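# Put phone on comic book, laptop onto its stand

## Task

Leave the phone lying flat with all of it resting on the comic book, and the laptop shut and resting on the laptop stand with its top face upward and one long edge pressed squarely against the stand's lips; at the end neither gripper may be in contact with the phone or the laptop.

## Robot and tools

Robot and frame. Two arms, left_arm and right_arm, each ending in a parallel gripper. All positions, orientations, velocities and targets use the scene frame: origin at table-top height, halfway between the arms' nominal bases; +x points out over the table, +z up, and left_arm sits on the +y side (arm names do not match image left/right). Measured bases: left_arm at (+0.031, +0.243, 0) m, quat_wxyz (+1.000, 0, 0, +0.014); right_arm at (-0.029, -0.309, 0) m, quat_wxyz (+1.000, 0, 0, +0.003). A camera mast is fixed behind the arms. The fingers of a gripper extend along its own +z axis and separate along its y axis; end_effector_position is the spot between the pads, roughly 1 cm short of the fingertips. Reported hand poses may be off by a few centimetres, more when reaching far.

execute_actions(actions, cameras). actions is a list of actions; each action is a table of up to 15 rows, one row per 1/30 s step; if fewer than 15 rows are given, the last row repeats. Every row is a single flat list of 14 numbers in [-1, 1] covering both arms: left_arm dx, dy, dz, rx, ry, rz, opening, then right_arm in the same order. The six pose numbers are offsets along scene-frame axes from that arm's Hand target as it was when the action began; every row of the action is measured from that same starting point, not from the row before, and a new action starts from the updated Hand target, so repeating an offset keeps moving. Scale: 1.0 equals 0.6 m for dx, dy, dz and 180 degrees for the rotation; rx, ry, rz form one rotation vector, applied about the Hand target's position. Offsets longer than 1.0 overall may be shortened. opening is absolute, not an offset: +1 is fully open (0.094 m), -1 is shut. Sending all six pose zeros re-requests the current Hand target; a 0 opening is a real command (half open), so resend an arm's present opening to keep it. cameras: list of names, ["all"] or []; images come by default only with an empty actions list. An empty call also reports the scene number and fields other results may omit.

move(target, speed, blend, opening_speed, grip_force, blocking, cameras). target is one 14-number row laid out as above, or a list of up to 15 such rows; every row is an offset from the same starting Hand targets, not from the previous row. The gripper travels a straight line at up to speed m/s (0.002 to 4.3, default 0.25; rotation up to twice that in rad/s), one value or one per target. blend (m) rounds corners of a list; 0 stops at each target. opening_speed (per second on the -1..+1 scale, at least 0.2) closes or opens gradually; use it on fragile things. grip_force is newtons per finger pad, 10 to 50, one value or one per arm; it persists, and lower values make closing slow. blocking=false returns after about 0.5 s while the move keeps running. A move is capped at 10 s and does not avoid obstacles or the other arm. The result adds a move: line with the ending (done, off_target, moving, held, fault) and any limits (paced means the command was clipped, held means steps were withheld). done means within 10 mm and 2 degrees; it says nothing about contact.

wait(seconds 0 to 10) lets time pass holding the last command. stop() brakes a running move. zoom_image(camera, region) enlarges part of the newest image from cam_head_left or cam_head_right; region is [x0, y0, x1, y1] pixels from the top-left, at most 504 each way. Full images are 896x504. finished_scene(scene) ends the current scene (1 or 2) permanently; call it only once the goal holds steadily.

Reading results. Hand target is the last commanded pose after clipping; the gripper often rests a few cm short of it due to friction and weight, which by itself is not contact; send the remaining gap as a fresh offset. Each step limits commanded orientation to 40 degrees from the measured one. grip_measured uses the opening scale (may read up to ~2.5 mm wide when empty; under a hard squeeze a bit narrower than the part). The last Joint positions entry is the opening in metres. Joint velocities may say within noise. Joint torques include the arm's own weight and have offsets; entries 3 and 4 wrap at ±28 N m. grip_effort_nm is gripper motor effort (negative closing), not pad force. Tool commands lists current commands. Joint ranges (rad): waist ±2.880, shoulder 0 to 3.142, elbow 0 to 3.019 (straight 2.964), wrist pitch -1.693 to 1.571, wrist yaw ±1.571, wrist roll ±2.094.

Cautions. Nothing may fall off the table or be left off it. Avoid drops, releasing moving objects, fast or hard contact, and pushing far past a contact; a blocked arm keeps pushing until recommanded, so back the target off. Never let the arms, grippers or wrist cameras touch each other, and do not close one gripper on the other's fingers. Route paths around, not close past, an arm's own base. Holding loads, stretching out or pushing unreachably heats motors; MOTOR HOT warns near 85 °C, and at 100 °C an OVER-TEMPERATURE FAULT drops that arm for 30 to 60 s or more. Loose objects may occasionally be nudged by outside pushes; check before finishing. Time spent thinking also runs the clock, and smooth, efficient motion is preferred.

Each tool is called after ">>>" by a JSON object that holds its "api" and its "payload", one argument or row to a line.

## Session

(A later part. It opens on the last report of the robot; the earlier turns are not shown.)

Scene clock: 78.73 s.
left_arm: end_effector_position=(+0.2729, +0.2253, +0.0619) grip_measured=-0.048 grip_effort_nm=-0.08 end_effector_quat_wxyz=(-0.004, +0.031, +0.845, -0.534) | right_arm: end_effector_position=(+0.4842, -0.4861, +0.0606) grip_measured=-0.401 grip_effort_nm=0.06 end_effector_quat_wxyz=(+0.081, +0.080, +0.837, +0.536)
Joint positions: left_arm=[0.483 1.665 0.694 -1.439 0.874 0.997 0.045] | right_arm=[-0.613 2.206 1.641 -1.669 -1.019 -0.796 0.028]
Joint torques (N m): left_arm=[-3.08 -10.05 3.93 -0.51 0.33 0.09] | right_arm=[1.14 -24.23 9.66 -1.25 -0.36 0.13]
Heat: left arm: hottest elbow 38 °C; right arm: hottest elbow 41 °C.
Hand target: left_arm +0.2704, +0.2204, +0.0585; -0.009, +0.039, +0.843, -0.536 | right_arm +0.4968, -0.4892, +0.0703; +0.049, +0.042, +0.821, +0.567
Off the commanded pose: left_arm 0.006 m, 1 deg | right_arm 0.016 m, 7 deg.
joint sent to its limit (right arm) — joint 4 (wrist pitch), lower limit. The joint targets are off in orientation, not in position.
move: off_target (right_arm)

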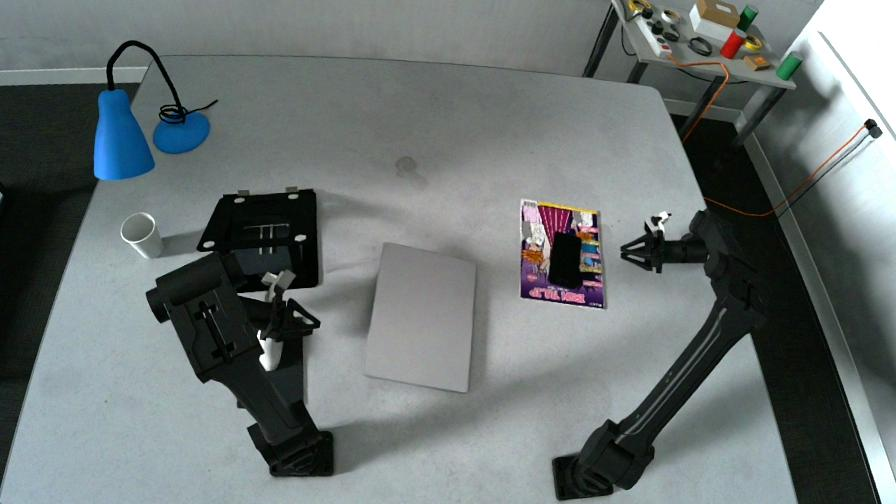

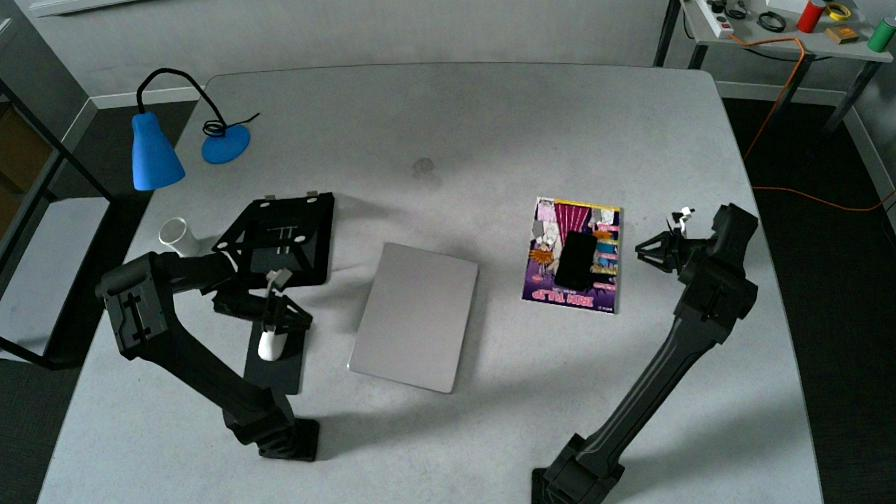

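>>> {"api": "move", "payload": {
  "target": [
    [0.083,-0.1,-0.035,0,0,0,-0.05,0,0,0,0,0,0,-0.4],
    [0.083,-0.16,-0.038,0,0,0,-0.05,0,0,0,0,0,0,-0.4]
  ],
  "speed": 0.12,
  "cameras": ["all"]
}}

>>> {"api": "zoom_image", "payload": {
  "camera": "cam_head_left",
  "region": [230, 220, 500, 410]
}}

>>> {"api": "zoom_image", "payload": {
  "camera": "cam_head_right",
  "region": [230, 220, 500, 410]
}}

Scene clock: 85.07 s.
left_arm: end_effector_position=(+0.3201, +0.1294, +0.0307) grip_measured=-0.048 grip_effort_nm=-0.08 end_effector_quat_wxyz=(-0.015, +0.029, +0.842, -0.538) | right_arm: end_effector_position=(+0.4842, -0.4861, +0.0606) grip_measured=-0.401 grip_effort_nm=0.06 end_effector_quat_wxyz=(+0.081, +0.080, +0.837, +0.536)
Joint positions: left_arm=[0.119 1.692 0.665 -0.965 1.091 0.474 0.045] | right_arm=[-0.613 2.206 1.641 -1.669 -1.019 -0.796 0.028]
Joint torques (N m): left_arm=[-2.73 -13.16 4.42 0.38 0.55 -0.05] | right_arm=[1.2 -24.23 9.66 -1.25 -0.35 0.13]
Heat: left arm: hottest elbow 38 °C; right arm: hottest elbow 41 °C.
Hand target: left_arm +0.3202, +0.1244, +0.0357; -0.009, +0.039, +0.843, -0.536 | right_arm +0.4968, -0.4892, +0.0703; +0.049, +0.042, +0.821, +0.567
Off the commanded pose: left_arm 0.007 m, 1 deg | right_arm 0.016 m, 7 deg.
joint sent to its limit (right arm) — joint 4 (wrist pitch), lower limit. The joint targets are off in orientation, not in position.
move: off_target (right_arm)

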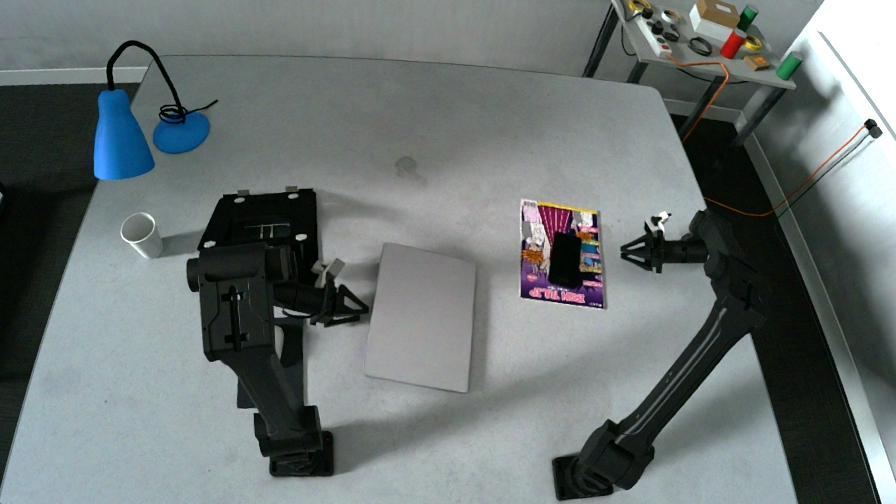

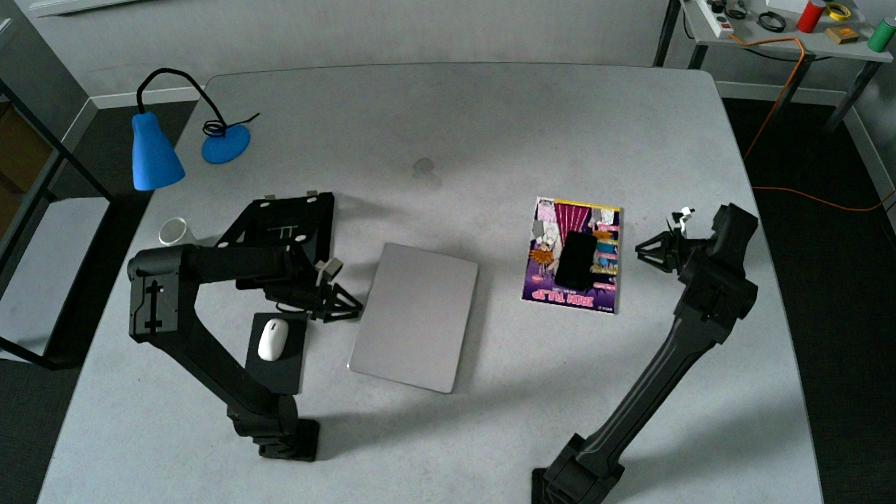

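Scaled by 1.867.

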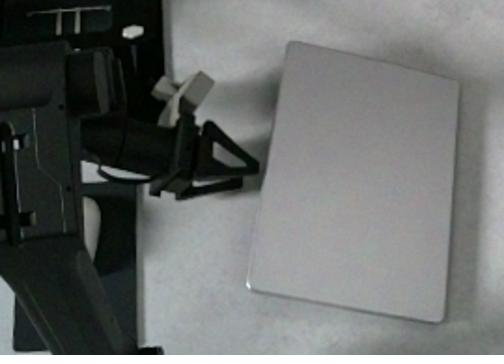

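Scaled by 1.867.

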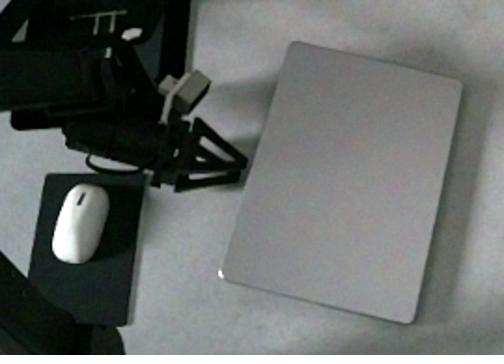

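>>> {"api": "move", "payload": {
  "target": [0,-0.085,0.003,0,0,0,-0.05,0,0,0,0,0,0,-0.4],
  "speed": 0.06,
  "cameras": ["all"]
}}

>>> {"api": "zoom_image", "payload": {
  "camera": "cam_head_left",
  "region": [230, 220, 500, 410]
}}

>>> {"api": "zoom_image", "payload": {
  "camera": "cam_head_right",
  "region": [230, 220, 500, 410]
}}

Scene clock: 90.17 s.
left_arm: end_effector_position=(+0.3215, +0.0832, +0.0260) grip_measured=-0.049 grip_effort_nm=0.00 end_effector_quat_wxyz=(-0.014, +0.026, +0.848, -0.528) | right_arm: end_effector_position=(+0.4842, -0.4861, +0.0606) grip_measured=-0.401 grip_effort_nm=0.06 end_effector_quat_wxyz=(+0.081, +0.080, +0.837, +0.536)
Joint positions: left_arm=[-0.039 1.628 0.594 -0.63 1.112 0.108 0.045] | right_arm=[-0.613 2.206 1.641 -1.669 -1.019 -0.796 0.028]
Joint torques (N m): left_arm=[-3.78 -13.86 4.94 0.54 1.33 -0.11] | right_arm=[1.2 -24.18 9.65 -1.25 -0.35 0.13]
Heat: left arm: hottest elbow 37 °C; right arm: hottest elbow 41 °C.
Hand target: left_arm +0.3201, +0.0735, +0.0374; -0.009, +0.039, +0.843, -0.536 | right_arm +0.4968, -0.4892, +0.0703; +0.049, +0.042, +0.821, +0.567
Off the commanded pose: left_arm 0.015 m, 2 deg | right_arm 0.016 m, 7 deg.
joint sent to its limit (right arm) — joint 4 (wrist pitch), lower limit. The joint targets are off in orientation, not in position.
move: off_target (left_arm, right_arm)

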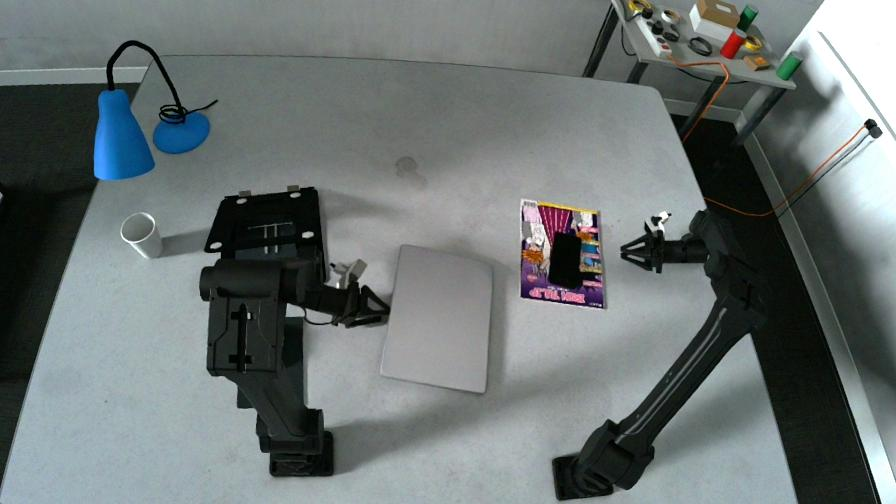

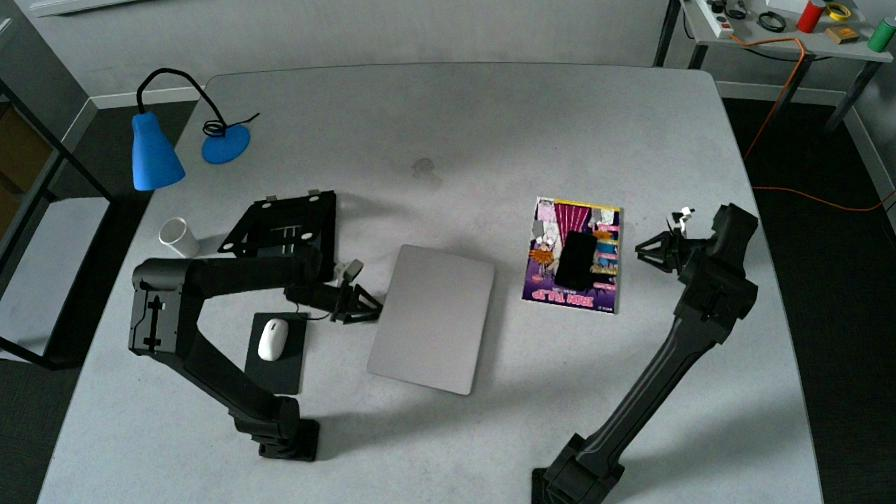

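Scaled by 1.867.

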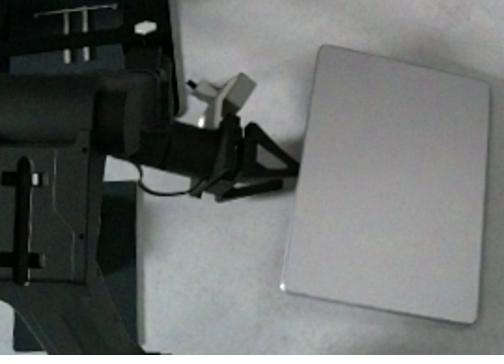

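Scaled by 1.867.

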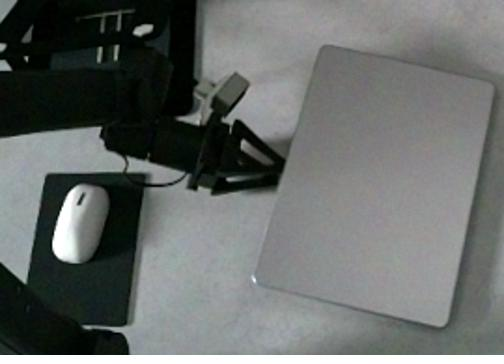

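>>> {"api": "move", "payload": {
  "target": [
    [0,0.06,0,0,0,0,0.1,0,0,0,0,0,0,-0.4],
    [0,0.06,0.025,0,0,0,0.1,0,0,0,0,0,0,-0.4],
    [0,-0.06,0.022,0,0,0,0.1,0,0,0,0,0,0,-0.4]
  ],
  "speed": 0.08,
  "cameras": ["all"]
}}

>>> {"api": "zoom_image", "payload": {
  "camera": "cam_head_left",
  "region": [230, 220, 500, 410]
}}

>>> {"api": "zoom_image", "payload": {
  "camera": "cam_head_right",
  "region": [230, 220, 500, 410]
}}

Scene clock: 97.50 s.
left_arm: end_effector_position=(+0.3233, +0.0414, +0.0466) grip_measured=+0.098 grip_effort_nm=0.13 end_effector_quat_wxyz=(-0.014, +0.031, +0.844, -0.536) | right_arm: end_effector_position=(+0.4842, -0.4861, +0.0606) grip_measured=-0.401 grip_effort_nm=0.06 end_effector_quat_wxyz=(+0.081, +0.080, +0.837, +0.536)
Joint positions: left_arm=[-0.172 1.546 0.566 -0.419 1.125 -0.179 0.052] | right_arm=[-0.613 2.206 1.641 -1.669 -1.019 -0.796 0.028]
Joint torques (N m): left_arm=[-2.43 -12.16 5.07 1.14 0.41 -0.02] | right_arm=[1.26 -24.23 9.65 -1.26 -0.35 0.13]
Heat: left arm: hottest elbow 37 °C; right arm: hottest elbow 42 °C.
Hand target: left_arm +0.3202, +0.0374, +0.0508; -0.009, +0.039, +0.843, -0.536 | right_arm +0.4968, -0.4892, +0.0703; +0.049, +0.042, +0.821, +0.567
Off the commanded pose: left_arm 0.007 m, 1 deg | right_arm 0.016 m, 7 deg.
joint sent to its limit (right arm) — joint 4 (wrist pitch), lower limit. The joint targets are off in orientation, not in position.
move: off_target (right_arm)

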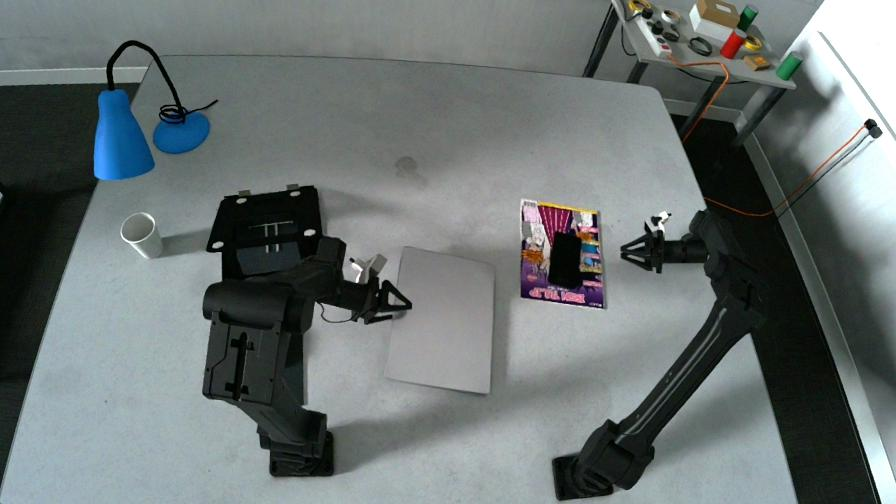

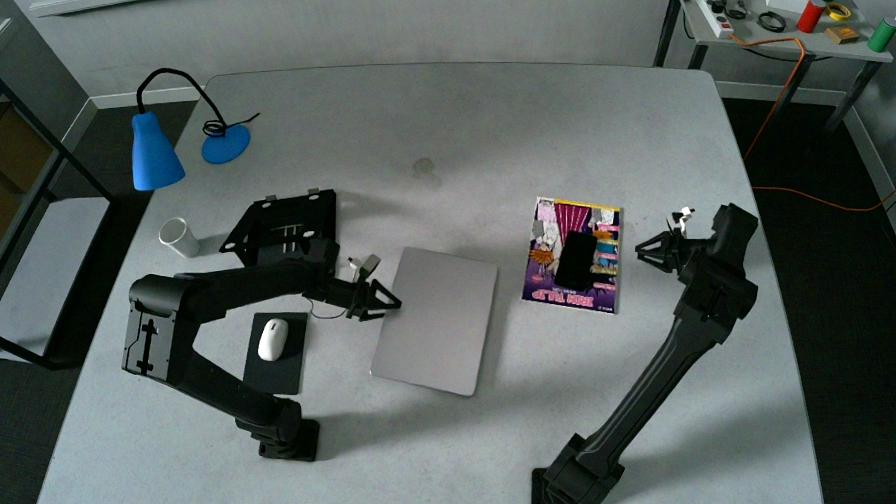

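Scaled by 1.867.

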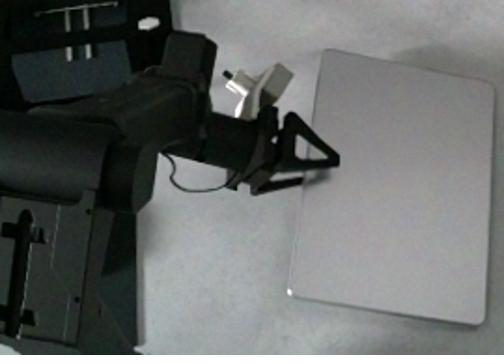

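Scaled by 1.867.

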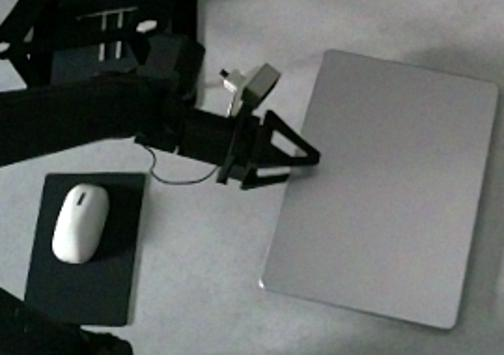

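>>> {"api": "move", "payload": {
  "target": [
    [-0.012,-0.03,0,0,0,0,0.1,0,0,0,0,0,0,-0.4],
    [-0.012,-0.03,0,0,0,0,-0.95,0,0,0,0,0,0,-0.4]
  ],
  "speed": 0.08,
  "opening_speed": 0.5,
  "cameras": ["all"]
}}

>>> {"api": "zoom_image", "payload": {
  "camera": "cam_head_left",
  "region": [230, 220, 500, 410]
}}

Scene clock: 103.43 s.
left_arm: end_effector_position=(+0.3123, +0.0278, +0.0417) grip_measured=-0.530 grip_effort_nm=-1.00 end_effector_quat_wxyz=(-0.013, +0.027, +0.847, -0.531) | right_arm: end_effector_position=(+0.4842, -0.4861, +0.0606) grip_measured=-0.401 grip_effort_nm=0.06 end_effector_quat_wxyz=(+0.081, +0.080, +0.837, +0.536)
Joint positions: left_arm=[-0.226 1.524 0.515 -0.279 1.099 -0.309 0.022] | right_arm=[-0.613 2.206 1.641 -1.669 -1.019 -0.796 0.028]
Joint torques (N m): left_arm=[-3.25 -11.69 6.23 1.42 0.83 -0.09] | right_arm=[1.32 -24.18 9.68 -1.28 -0.35 0.13]
Heat: left arm: hottest elbow 37 °C; right arm: hottest elbow 42 °C.
Hand target: left_arm +0.3130, +0.0194, +0.0507; -0.009, +0.039, +0.843, -0.536 | right_arm +0.4968, -0.4892, +0.0703; +0.049, +0.042, +0.821, +0.567
Off the commanded pose: left_arm 0.012 m, 2 deg | right_arm 0.016 m, 7 deg.
joint sent to its limit (right arm) — joint 4 (wrist pitch), lower limit. The joint targets are off in orientation, not in position.
move: off_target (left_arm, right_arm); target 2's new opening was sent with left_arm's hand 0.014 m and 2 deg from that target

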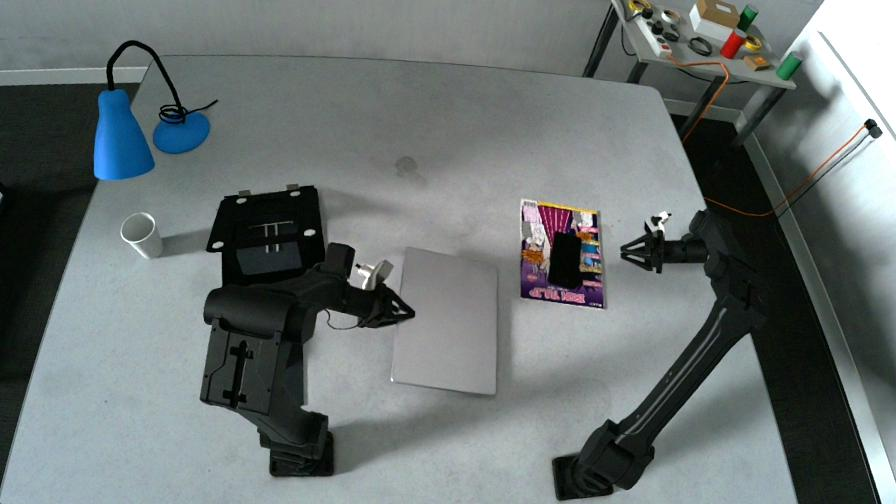

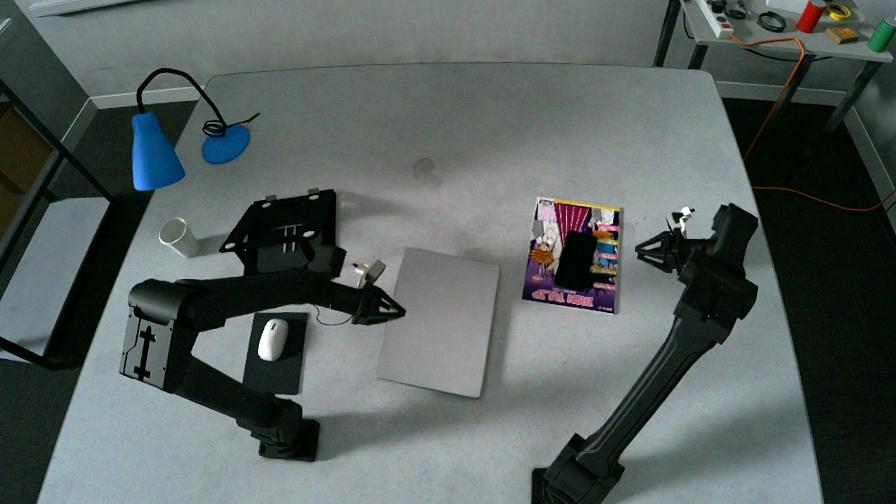

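Scaled by 1.867.

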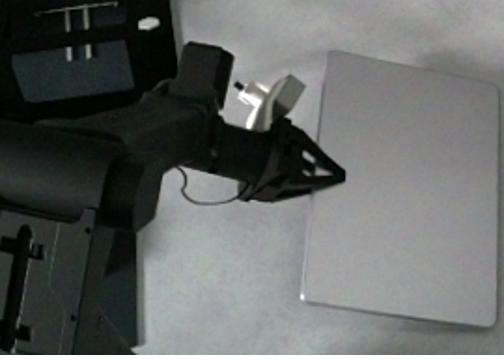

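>>> {"api": "move", "payload": {
  "target": [
    [-0.012,0.02,0.35,0,0,0,-1,0,0,0,0,0,0,-0.4],
    [0.0,0.2,0.6,0,0,0,-1,0,0,0,0,0,0,-0.4]
  ],
  "speed": 0.2,
  "blend": [0.03,0],
  "cameras": ["all"]
}}

Scene clock: 114.27 s.
left_arm: end_effector_position=(+0.2968, +0.1382, +0.3272) grip_measured=-0.632 grip_effort_nm=-1.00 end_effector_quat_wxyz=(+0.023, -0.067, +0.871, -0.486) | right_arm: end_effector_position=(+0.4842, -0.4861, +0.0606) grip_measured=-0.401 grip_effort_nm=0.06 end_effector_quat_wxyz=(+0.081, +0.080, +0.837, +0.536)
Joint positions: left_arm=[0.142 1.003 1.019 -1.665 1.015 0.061 0.017] | right_arm=[-0.613 2.206 1.641 -1.669 -1.019 -0.796 0.028]
Joint torques (N m): left_arm=[-0.15 -10.52 23.83 -0.51 3.29 0.14] | right_arm=[1.26 -24.18 9.65 -1.26 -0.35 0.13]
Heat: left arm: hottest elbow 37 °C; right arm: hottest elbow 42 °C.
Hand target: left_arm +0.3129, +0.1394, +0.4106; -0.009, +0.039, +0.843, -0.536 | right_arm +0.4968, -0.4892, +0.0703; +0.049, +0.042, +0.821, +0.567
Off the commanded pose: left_arm 0.085 m, 14 deg | right_arm 0.016 m, 7 deg.
joint sent to its limit (left arm) — joint 4 (wrist pitch), lower limit. The joint targets are off in position and orientation.
joint sent to its limit (right arm) — joint 4 (wrist pitch), lower limit. The joint targets are off in orientation, not in position.
move: off_target (left_arm, right_arm)

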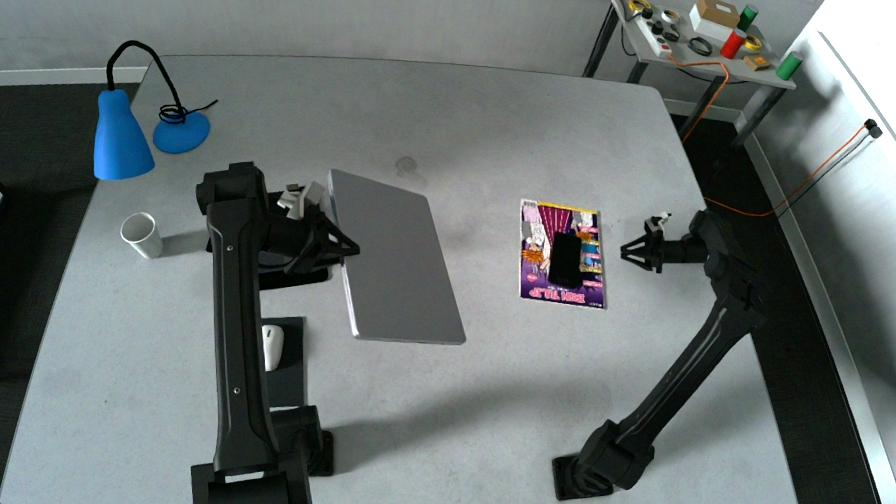

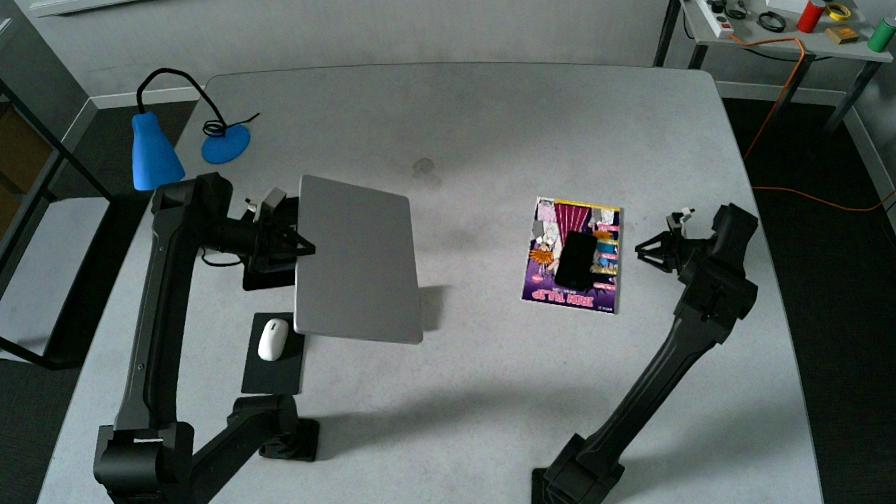

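>>> {"api": "move", "payload": {
  "target": [
    [0.04,0.12,0.03,0,0,0.28,-1,0,0,0,0,0,0,-0.4],
    [0.07,0.25,0.0,0,0,0.56,-1,0,0,0,0,0,0,-0.4]
  ],
  "speed": 0.3,
  "blend": [0.03,0],
  "cameras": ["all"]
}}

>>> {"api": "zoom_image", "payload": {
  "camera": "cam_head_left",
  "region": [100, 110, 400, 330]
}}

>>> {"api": "zoom_image", "payload": {
  "camera": "cam_head_right",
  "region": [100, 110, 400, 330]
}}

Scene clock: 120.23 s.
left_arm: end_effector_position=(+0.3409, +0.2924, +0.3199) grip_measured=-0.633 grip_effort_nm=-1.01 end_effector_quat_wxyz=(-0.314, +0.678, -0.606, +0.272) | right_arm: end_effector_position=(+0.4842, -0.4861, +0.0606) grip_measured=-0.401 grip_effort_nm=0.06 end_effector_quat_wxyz=(+0.081, +0.080, +0.837, +0.536)
Joint positions: left_arm=[0.156 0.619 0.822 -0.918 0.044 -1.518 0.017] | right_arm=[-0.613 2.206 1.641 -1.669 -1.019 -0.796 0.028]
Joint torques (N m): left_arm=[-2.78 -8.7 18.02 5.79 -0.05 0.03] | right_arm=[1.26 -24.23 9.66 -1.26 -0.35 0.13]
Motor temperatures (°C): left_arm=[22 28 39 24 34 24 28] | right_arm=[26 41 42 25 24 23 25]
Heat: left arm: hottest elbow 39 °C; right arm: hottest elbow 42 °C.
Hand target: left_arm +0.3549, +0.2895, +0.4108; -0.408, +0.625, -0.567, +0.349 | right_arm +0.4968, -0.4892, +0.0703; +0.049, +0.042, +0.821, +0.567
Off the commanded pose: left_arm 0.092 m, 16 deg | right_arm 0.016 m, 7 deg.
joint sent to its limit (right arm) — joint 4 (wrist pitch), lower limit. The joint targets are off in orientation, not in position.
move: off_target (left_arm, right_arm)

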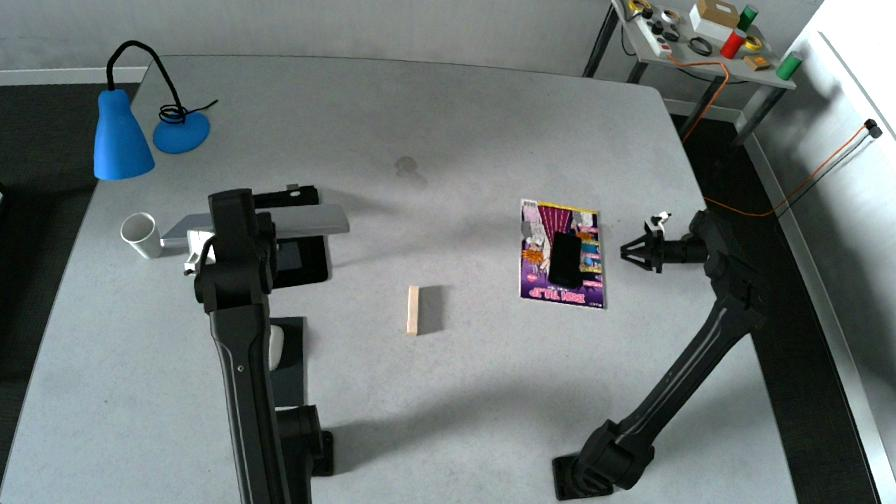

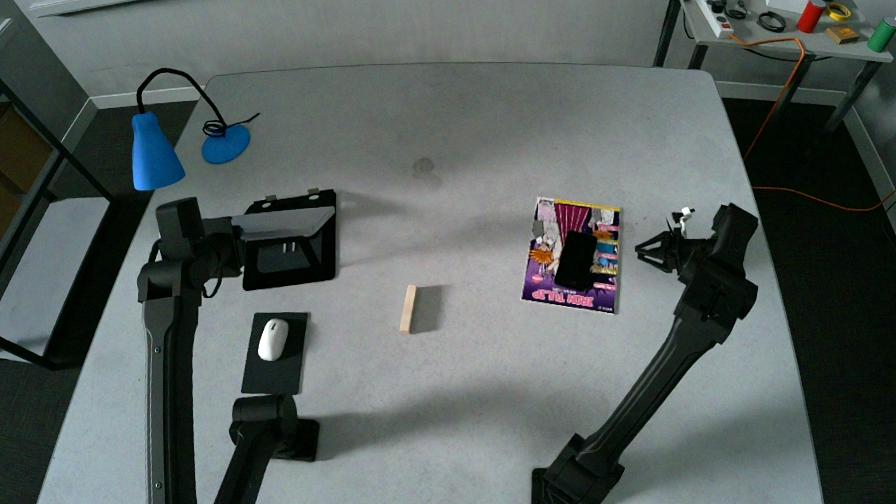

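Scaled by 1.680.

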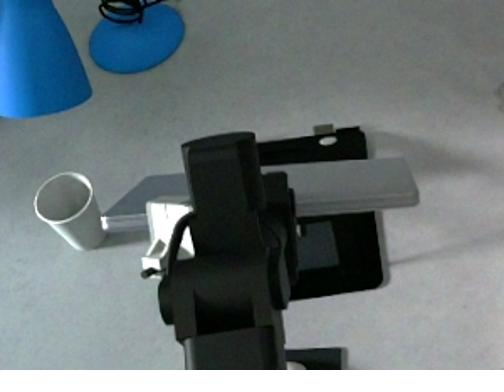

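Scaled by 1.680.

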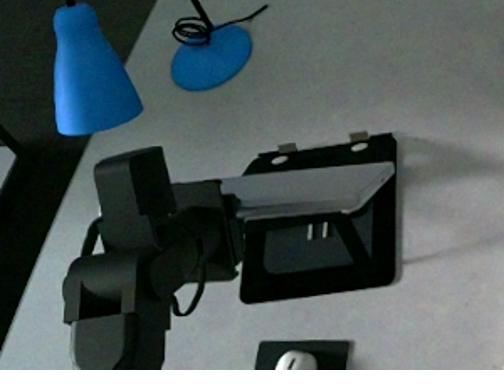

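>>> {"api": "move", "payload": {
  "target": [0.12,0.075,-0.06,0.012,-0.085,0.018,-1,0,0,0,0,0,0,-0.4],
  "speed": 0.15,
  "cameras": ["all"]
}}

>>> {"api": "zoom_image", "payload": {
  "camera": "cam_head_left",
  "region": [100, 110, 400, 330]
}}

>>> {"api": "zoom_image", "payload": {
  "camera": "cam_head_right",
  "region": [100, 110, 400, 330]
}}

Scene clock: 127.80 s.
left_arm: end_effector_position=(+0.4048, +0.3243, +0.2667) grip_measured=-0.633 grip_effort_nm=-1.00 end_effector_quat_wxyz=(-0.404, +0.646, -0.553, +0.338) | right_arm: end_effector_position=(+0.4842, -0.4861, +0.0606) grip_measured=-0.401 grip_effort_nm=0.06 end_effector_quat_wxyz=(+0.081, +0.080, +0.837, +0.536)
Joint positions: left_arm=[0.221 0.724 0.58 -0.319 0.075 -1.522 0.017] | right_arm=[-0.613 2.206 1.641 -1.669 -1.019 -0.796 0.028]
Joint torques (N m): left_arm=[0.15 -9.11 19 6.8 0.11 -0.02] | right_arm=[1.32 -24.18 9.66 -1.28 -0.35 0.14]
Heat: left arm: hottest elbow 40 °C; right arm: hottest elbow 43 °C.
Hand target: left_arm +0.4269, +0.3345, +0.3747; -0.501, +0.581, -0.497, +0.406 | right_arm +0.4968, -0.4892, +0.0703; +0.049, +0.042, +0.821, +0.567
Off the commanded pose: left_arm 0.111 m, 17 deg | right_arm 0.016 m, 7 deg.
joint sent to its limit (right arm) — joint 4 (wrist pitch), lower limit. The joint targets are off in orientation, not in position.
move: off_target (left_arm, right_arm)

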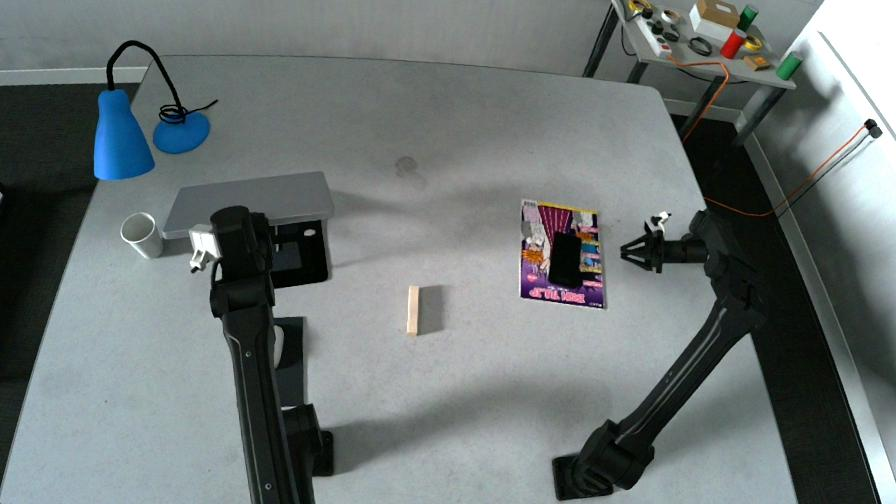

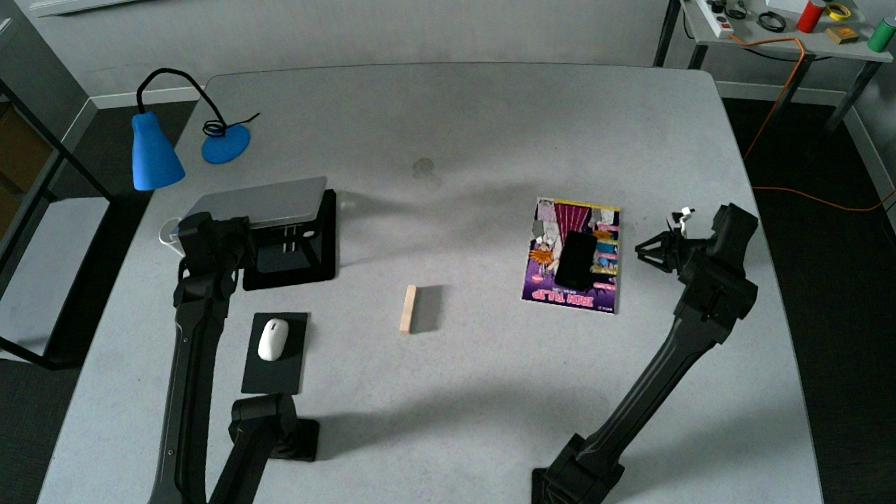

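Scaled by 1.680.

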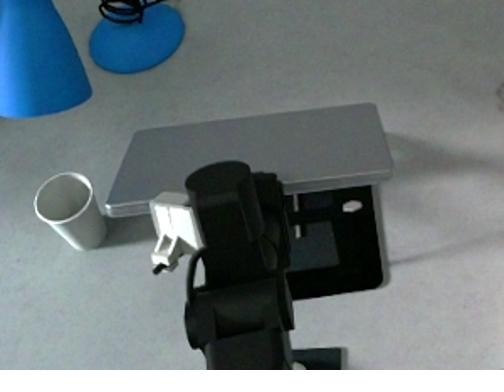

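Scaled by 1.680.

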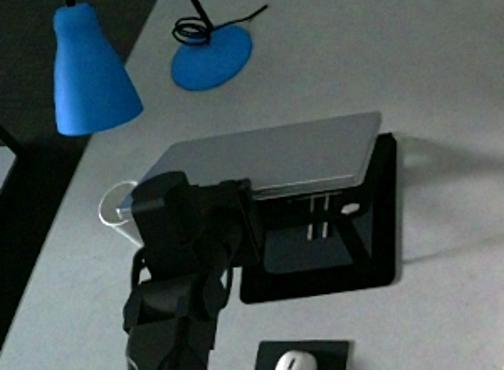

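>>> {"api": "move", "payload": {
  "target": [0.025,0.04,-0.13,0,0,0,-1,0,0,0,0,0,0,-0.4],
  "speed": 0.12,
  "cameras": ["all"]
}}

>>> {"api": "zoom_image", "payload": {
  "camera": "cam_head_left",
  "region": [100, 110, 400, 330]
}}

>>> {"api": "zoom_image", "payload": {
  "camera": "cam_head_right",
  "region": [100, 110, 400, 330]
}}

Scene clock: 136.93 s.
left_arm: end_effector_position=(+0.4107, +0.3436, +0.1916) grip_measured=-0.633 grip_effort_nm=-1.01 end_effector_quat_wxyz=(-0.399, +0.654, -0.542, +0.346) | right_arm: end_effector_position=(+0.4842, -0.4861, +0.0606) grip_measured=-0.401 grip_effort_nm=0.06 end_effector_quat_wxyz=(+0.081, +0.080, +0.837, +0.536)
Joint positions: left_arm=[0.295 0.856 0.425 -0.032 0.142 -1.522 0.017] | right_arm=[-0.613 2.206 1.641 -1.669 -1.019 -0.796 0.028]
Joint torques (N m): left_arm=[-0.5 -10.58 17.83 6.95 0.36 0.12] | right_arm=[1.26 -24.23 9.65 -1.29 -0.35 0.13]
Heat: left arm: hottest elbow 42 °C; right arm: hottest elbow 43 °C.
Hand target: left_arm +0.4420, +0.3584, +0.2968; -0.501, +0.581, -0.497, +0.406 | right_arm +0.4968, -0.4892, +0.0703; +0.049, +0.042, +0.821, +0.567
Off the commanded pose: left_arm 0.111 m, 17 deg | right_arm 0.016 m, 7 deg.
joint sent to its limit (right arm) — joint 4 (wrist pitch), lower limit. The joint targets are off in orientation, not in position.
move: off_target (left_arm, right_arm)

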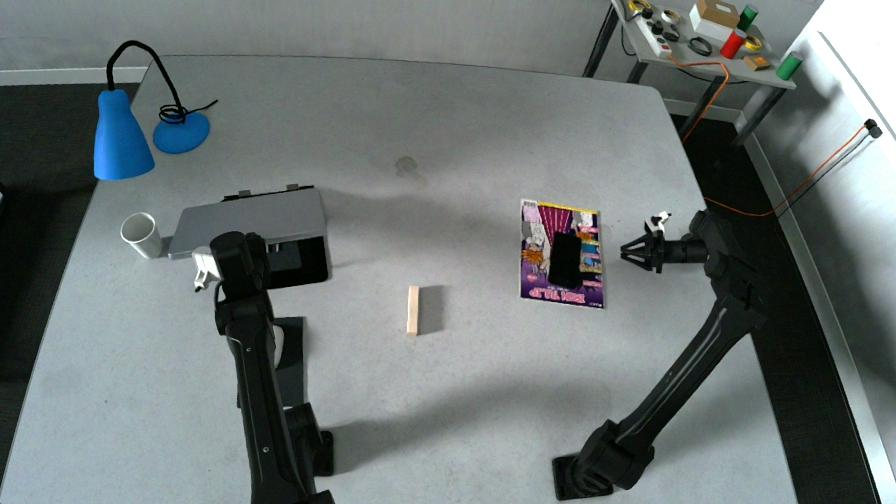

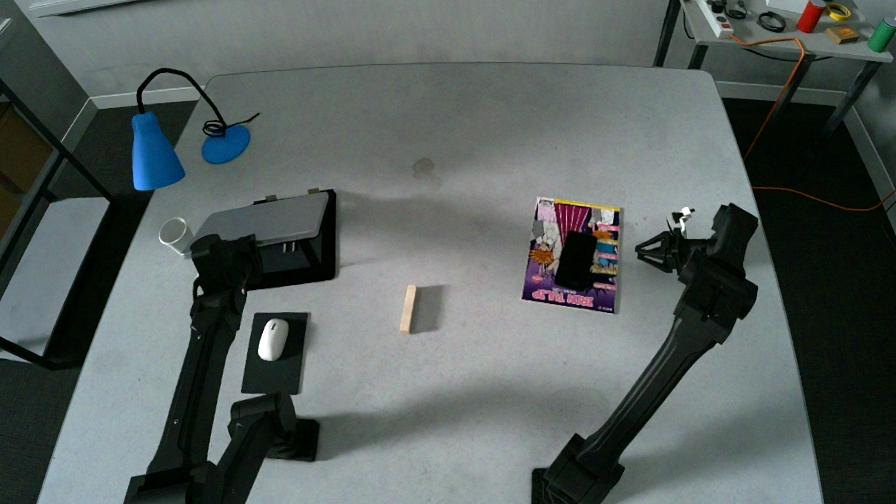

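Scaled by 1.680.

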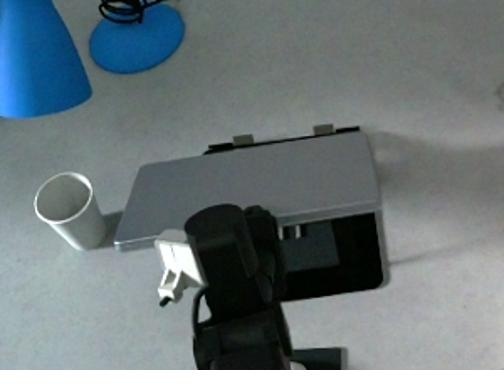

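Scaled by 1.680.

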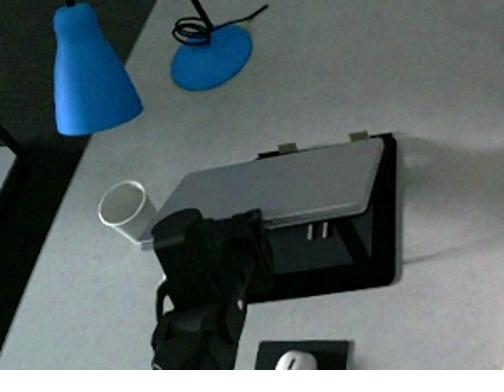

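>>> {"api": "move", "payload": {
  "target": [
    [0.05,-0.008,0,0,0,0,-1,0,0,0,0,0,0,-0.4],
    [0.065,-0.01,-0.085,0,0,0,-1,0,0,0,0,0,0,-0.4]
  ],
  "speed": 0.1,
  "cameras": ["all"]
}}

>>> {"api": "zoom_image", "payload": {
  "camera": "cam_head_left",
  "region": [100, 110, 400, 330]
}}

>>> {"api": "zoom_image", "payload": {
  "camera": "cam_head_right",
  "region": [100, 110, 400, 330]
}}

Scene clock: 143.50 s.
left_arm: end_effector_position=(+0.4495, +0.3501, +0.1612) grip_measured=-0.633 grip_effort_nm=-1.01 end_effector_quat_wxyz=(-0.423, +0.644, -0.532, +0.351) | right_arm: end_effector_position=(+0.4842, -0.4861, +0.0606) grip_measured=-0.401 grip_effort_nm=0.06 end_effector_quat_wxyz=(+0.081, +0.080, +0.837, +0.536)
Joint positions: left_arm=[0.261 1.088 0.416 0.263 0.094 -1.533 0.017] | right_arm=[-0.613 2.206 1.641 -1.669 -1.019 -0.796 0.028]
Joint torques (N m): left_arm=[-2.26 -11.34 15.42 6.19 -0.07 0.13] | right_arm=[1.2 -24.12 9.65 -1.25 -0.35 0.13]
Heat: left arm: hottest elbow 43 °C; right arm: hottest elbow 43 °C.
Hand target: left_arm +0.4809, +0.3525, +0.2457; -0.501, +0.581, -0.497, +0.406 | right_arm +0.4968, -0.4892, +0.0703; +0.049, +0.042, +0.821, +0.567
Off the commanded pose: left_arm 0.090 m, 14 deg | right_arm 0.016 m, 7 deg.
joint sent to its limit (right arm) — joint 4 (wrist pitch), lower limit. The joint targets are off in orientation, not in position.
move: off_target (left_arm, right_arm)

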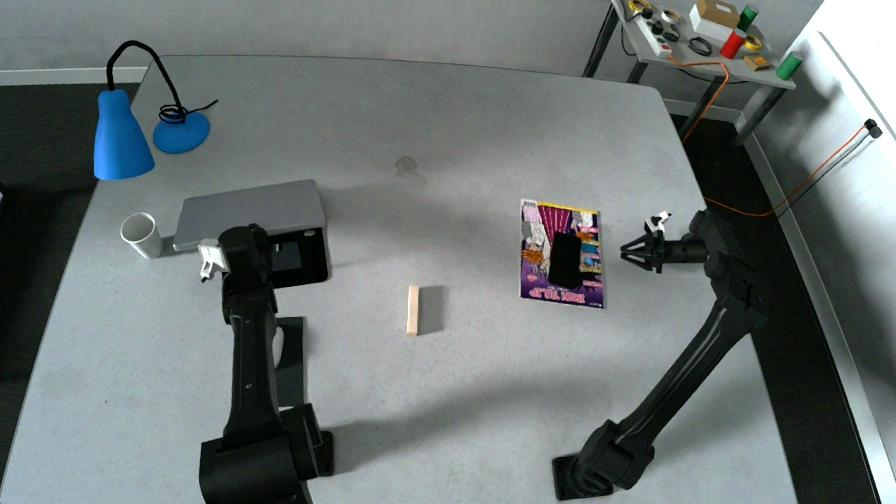

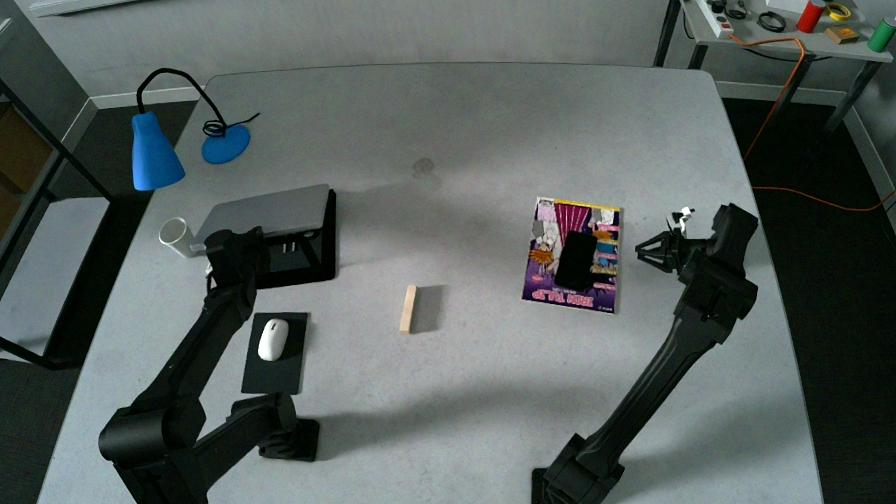

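Scaled by 1.680.

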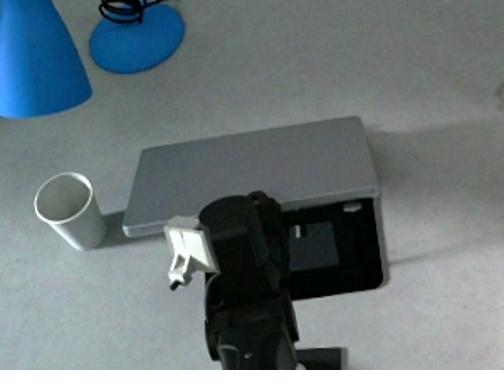

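Scaled by 1.680.

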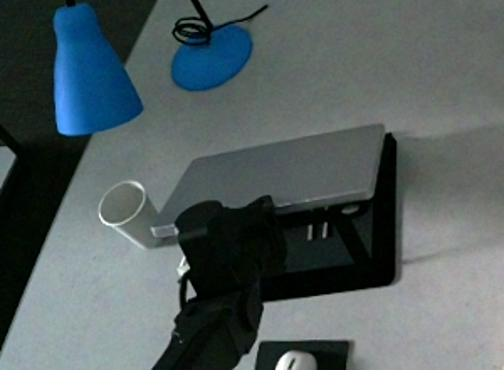

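>>> {"api": "move", "payload": {
  "target": [
    [-0.033,-0.045,0.0,0,0,0,-1,0,0,0,0,0,0,-0.4],
    [-0.036,-0.05,-0.055,0,0,0,-1,0,0,0,0,0,0,-0.4]
  ],
  "speed": 0.1,
  "cameras": ["all"]
}}

>>> {"api": "zoom_image", "payload": {
  "camera": "cam_head_left",
  "region": [100, 110, 400, 330]
}}

>>> {"api": "zoom_image", "payload": {
  "camera": "cam_head_right",
  "region": [100, 110, 400, 330]
}}

Scene clock: 149.33 s.
left_arm: end_effector_position=(+0.4420, +0.3274, +0.1633) grip_measured=-0.633 grip_effort_nm=-1.01 end_effector_quat_wxyz=(-0.455, +0.624, -0.520, +0.366) | right_arm: end_effector_position=(+0.4842, -0.4861, +0.0606) grip_measured=-0.401 grip_effort_nm=0.06 end_effector_quat_wxyz=(+0.081, +0.080, +0.837, +0.536)
Joint positions: left_arm=[0.179 1.066 0.344 0.399 0.008 -1.55 0.017] | right_arm=[-0.613 2.206 1.641 -1.669 -1.019 -0.796 0.028]
Joint torques (N m): left_arm=[-3.14 -8.64 11.82 5.18 -0.09 0.15] | right_arm=[1.14 -24.12 9.66 -1.26 -0.35 0.13]
Motor temperatures (°C): left_arm=[22 28 43 25 29 24 29] | right_arm=[26 42 43 25 24 23 25]
Heat: left arm: hottest elbow 43 °C; right arm: hottest elbow 43 °C.
Hand target: left_arm +0.4593, +0.3224, +0.2129; -0.501, +0.581, -0.497, +0.407 | right_arm +0.4968, -0.4892, +0.0703; +0.049, +0.042, +0.821, +0.567
Off the commanded pose: left_arm 0.053 m, 9 deg | right_arm 0.016 m, 7 deg.
joint sent to its limit (right arm) — joint 4 (wrist pitch), lower limit. The joint targets are off in orientation, not in position.
move: off_target (left_arm, right_arm)

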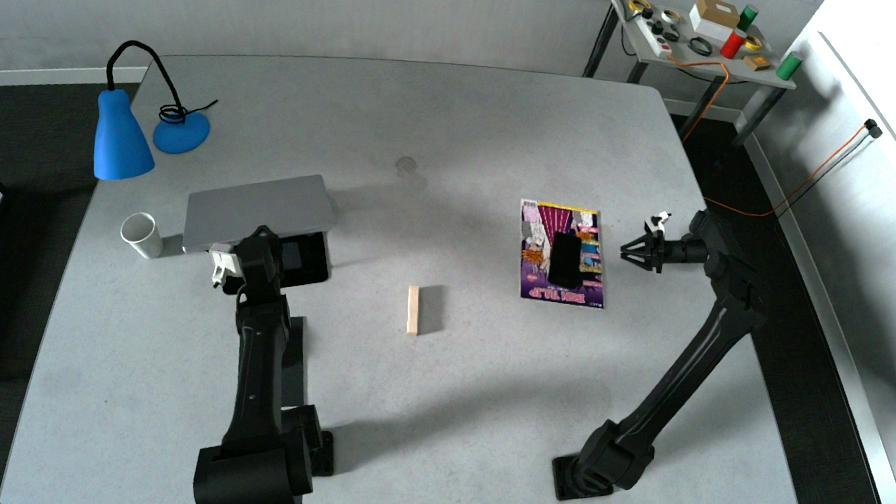

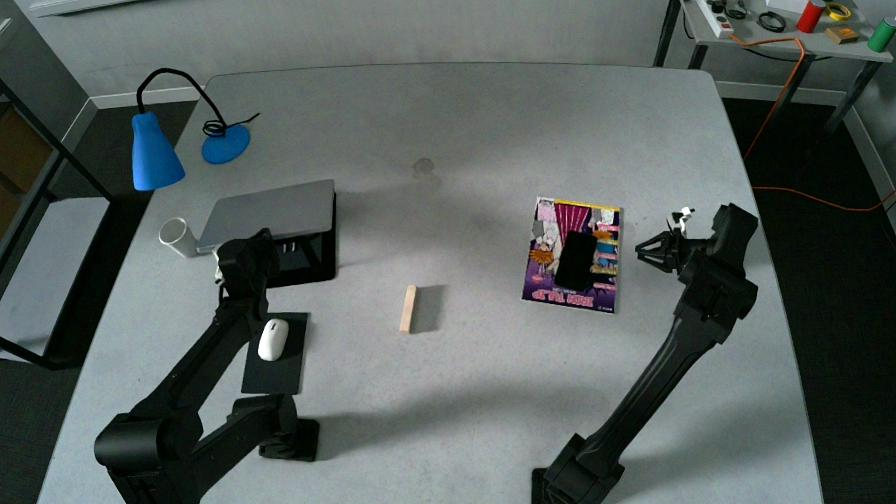

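Scaled by 1.680.

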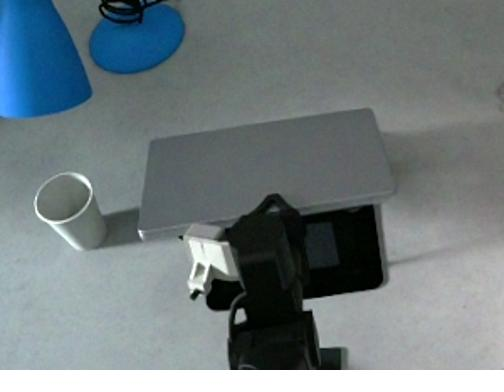

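Scaled by 1.680.

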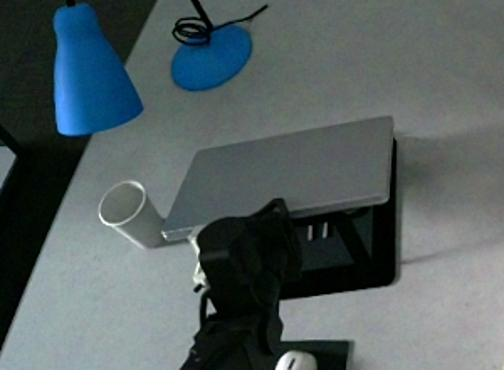

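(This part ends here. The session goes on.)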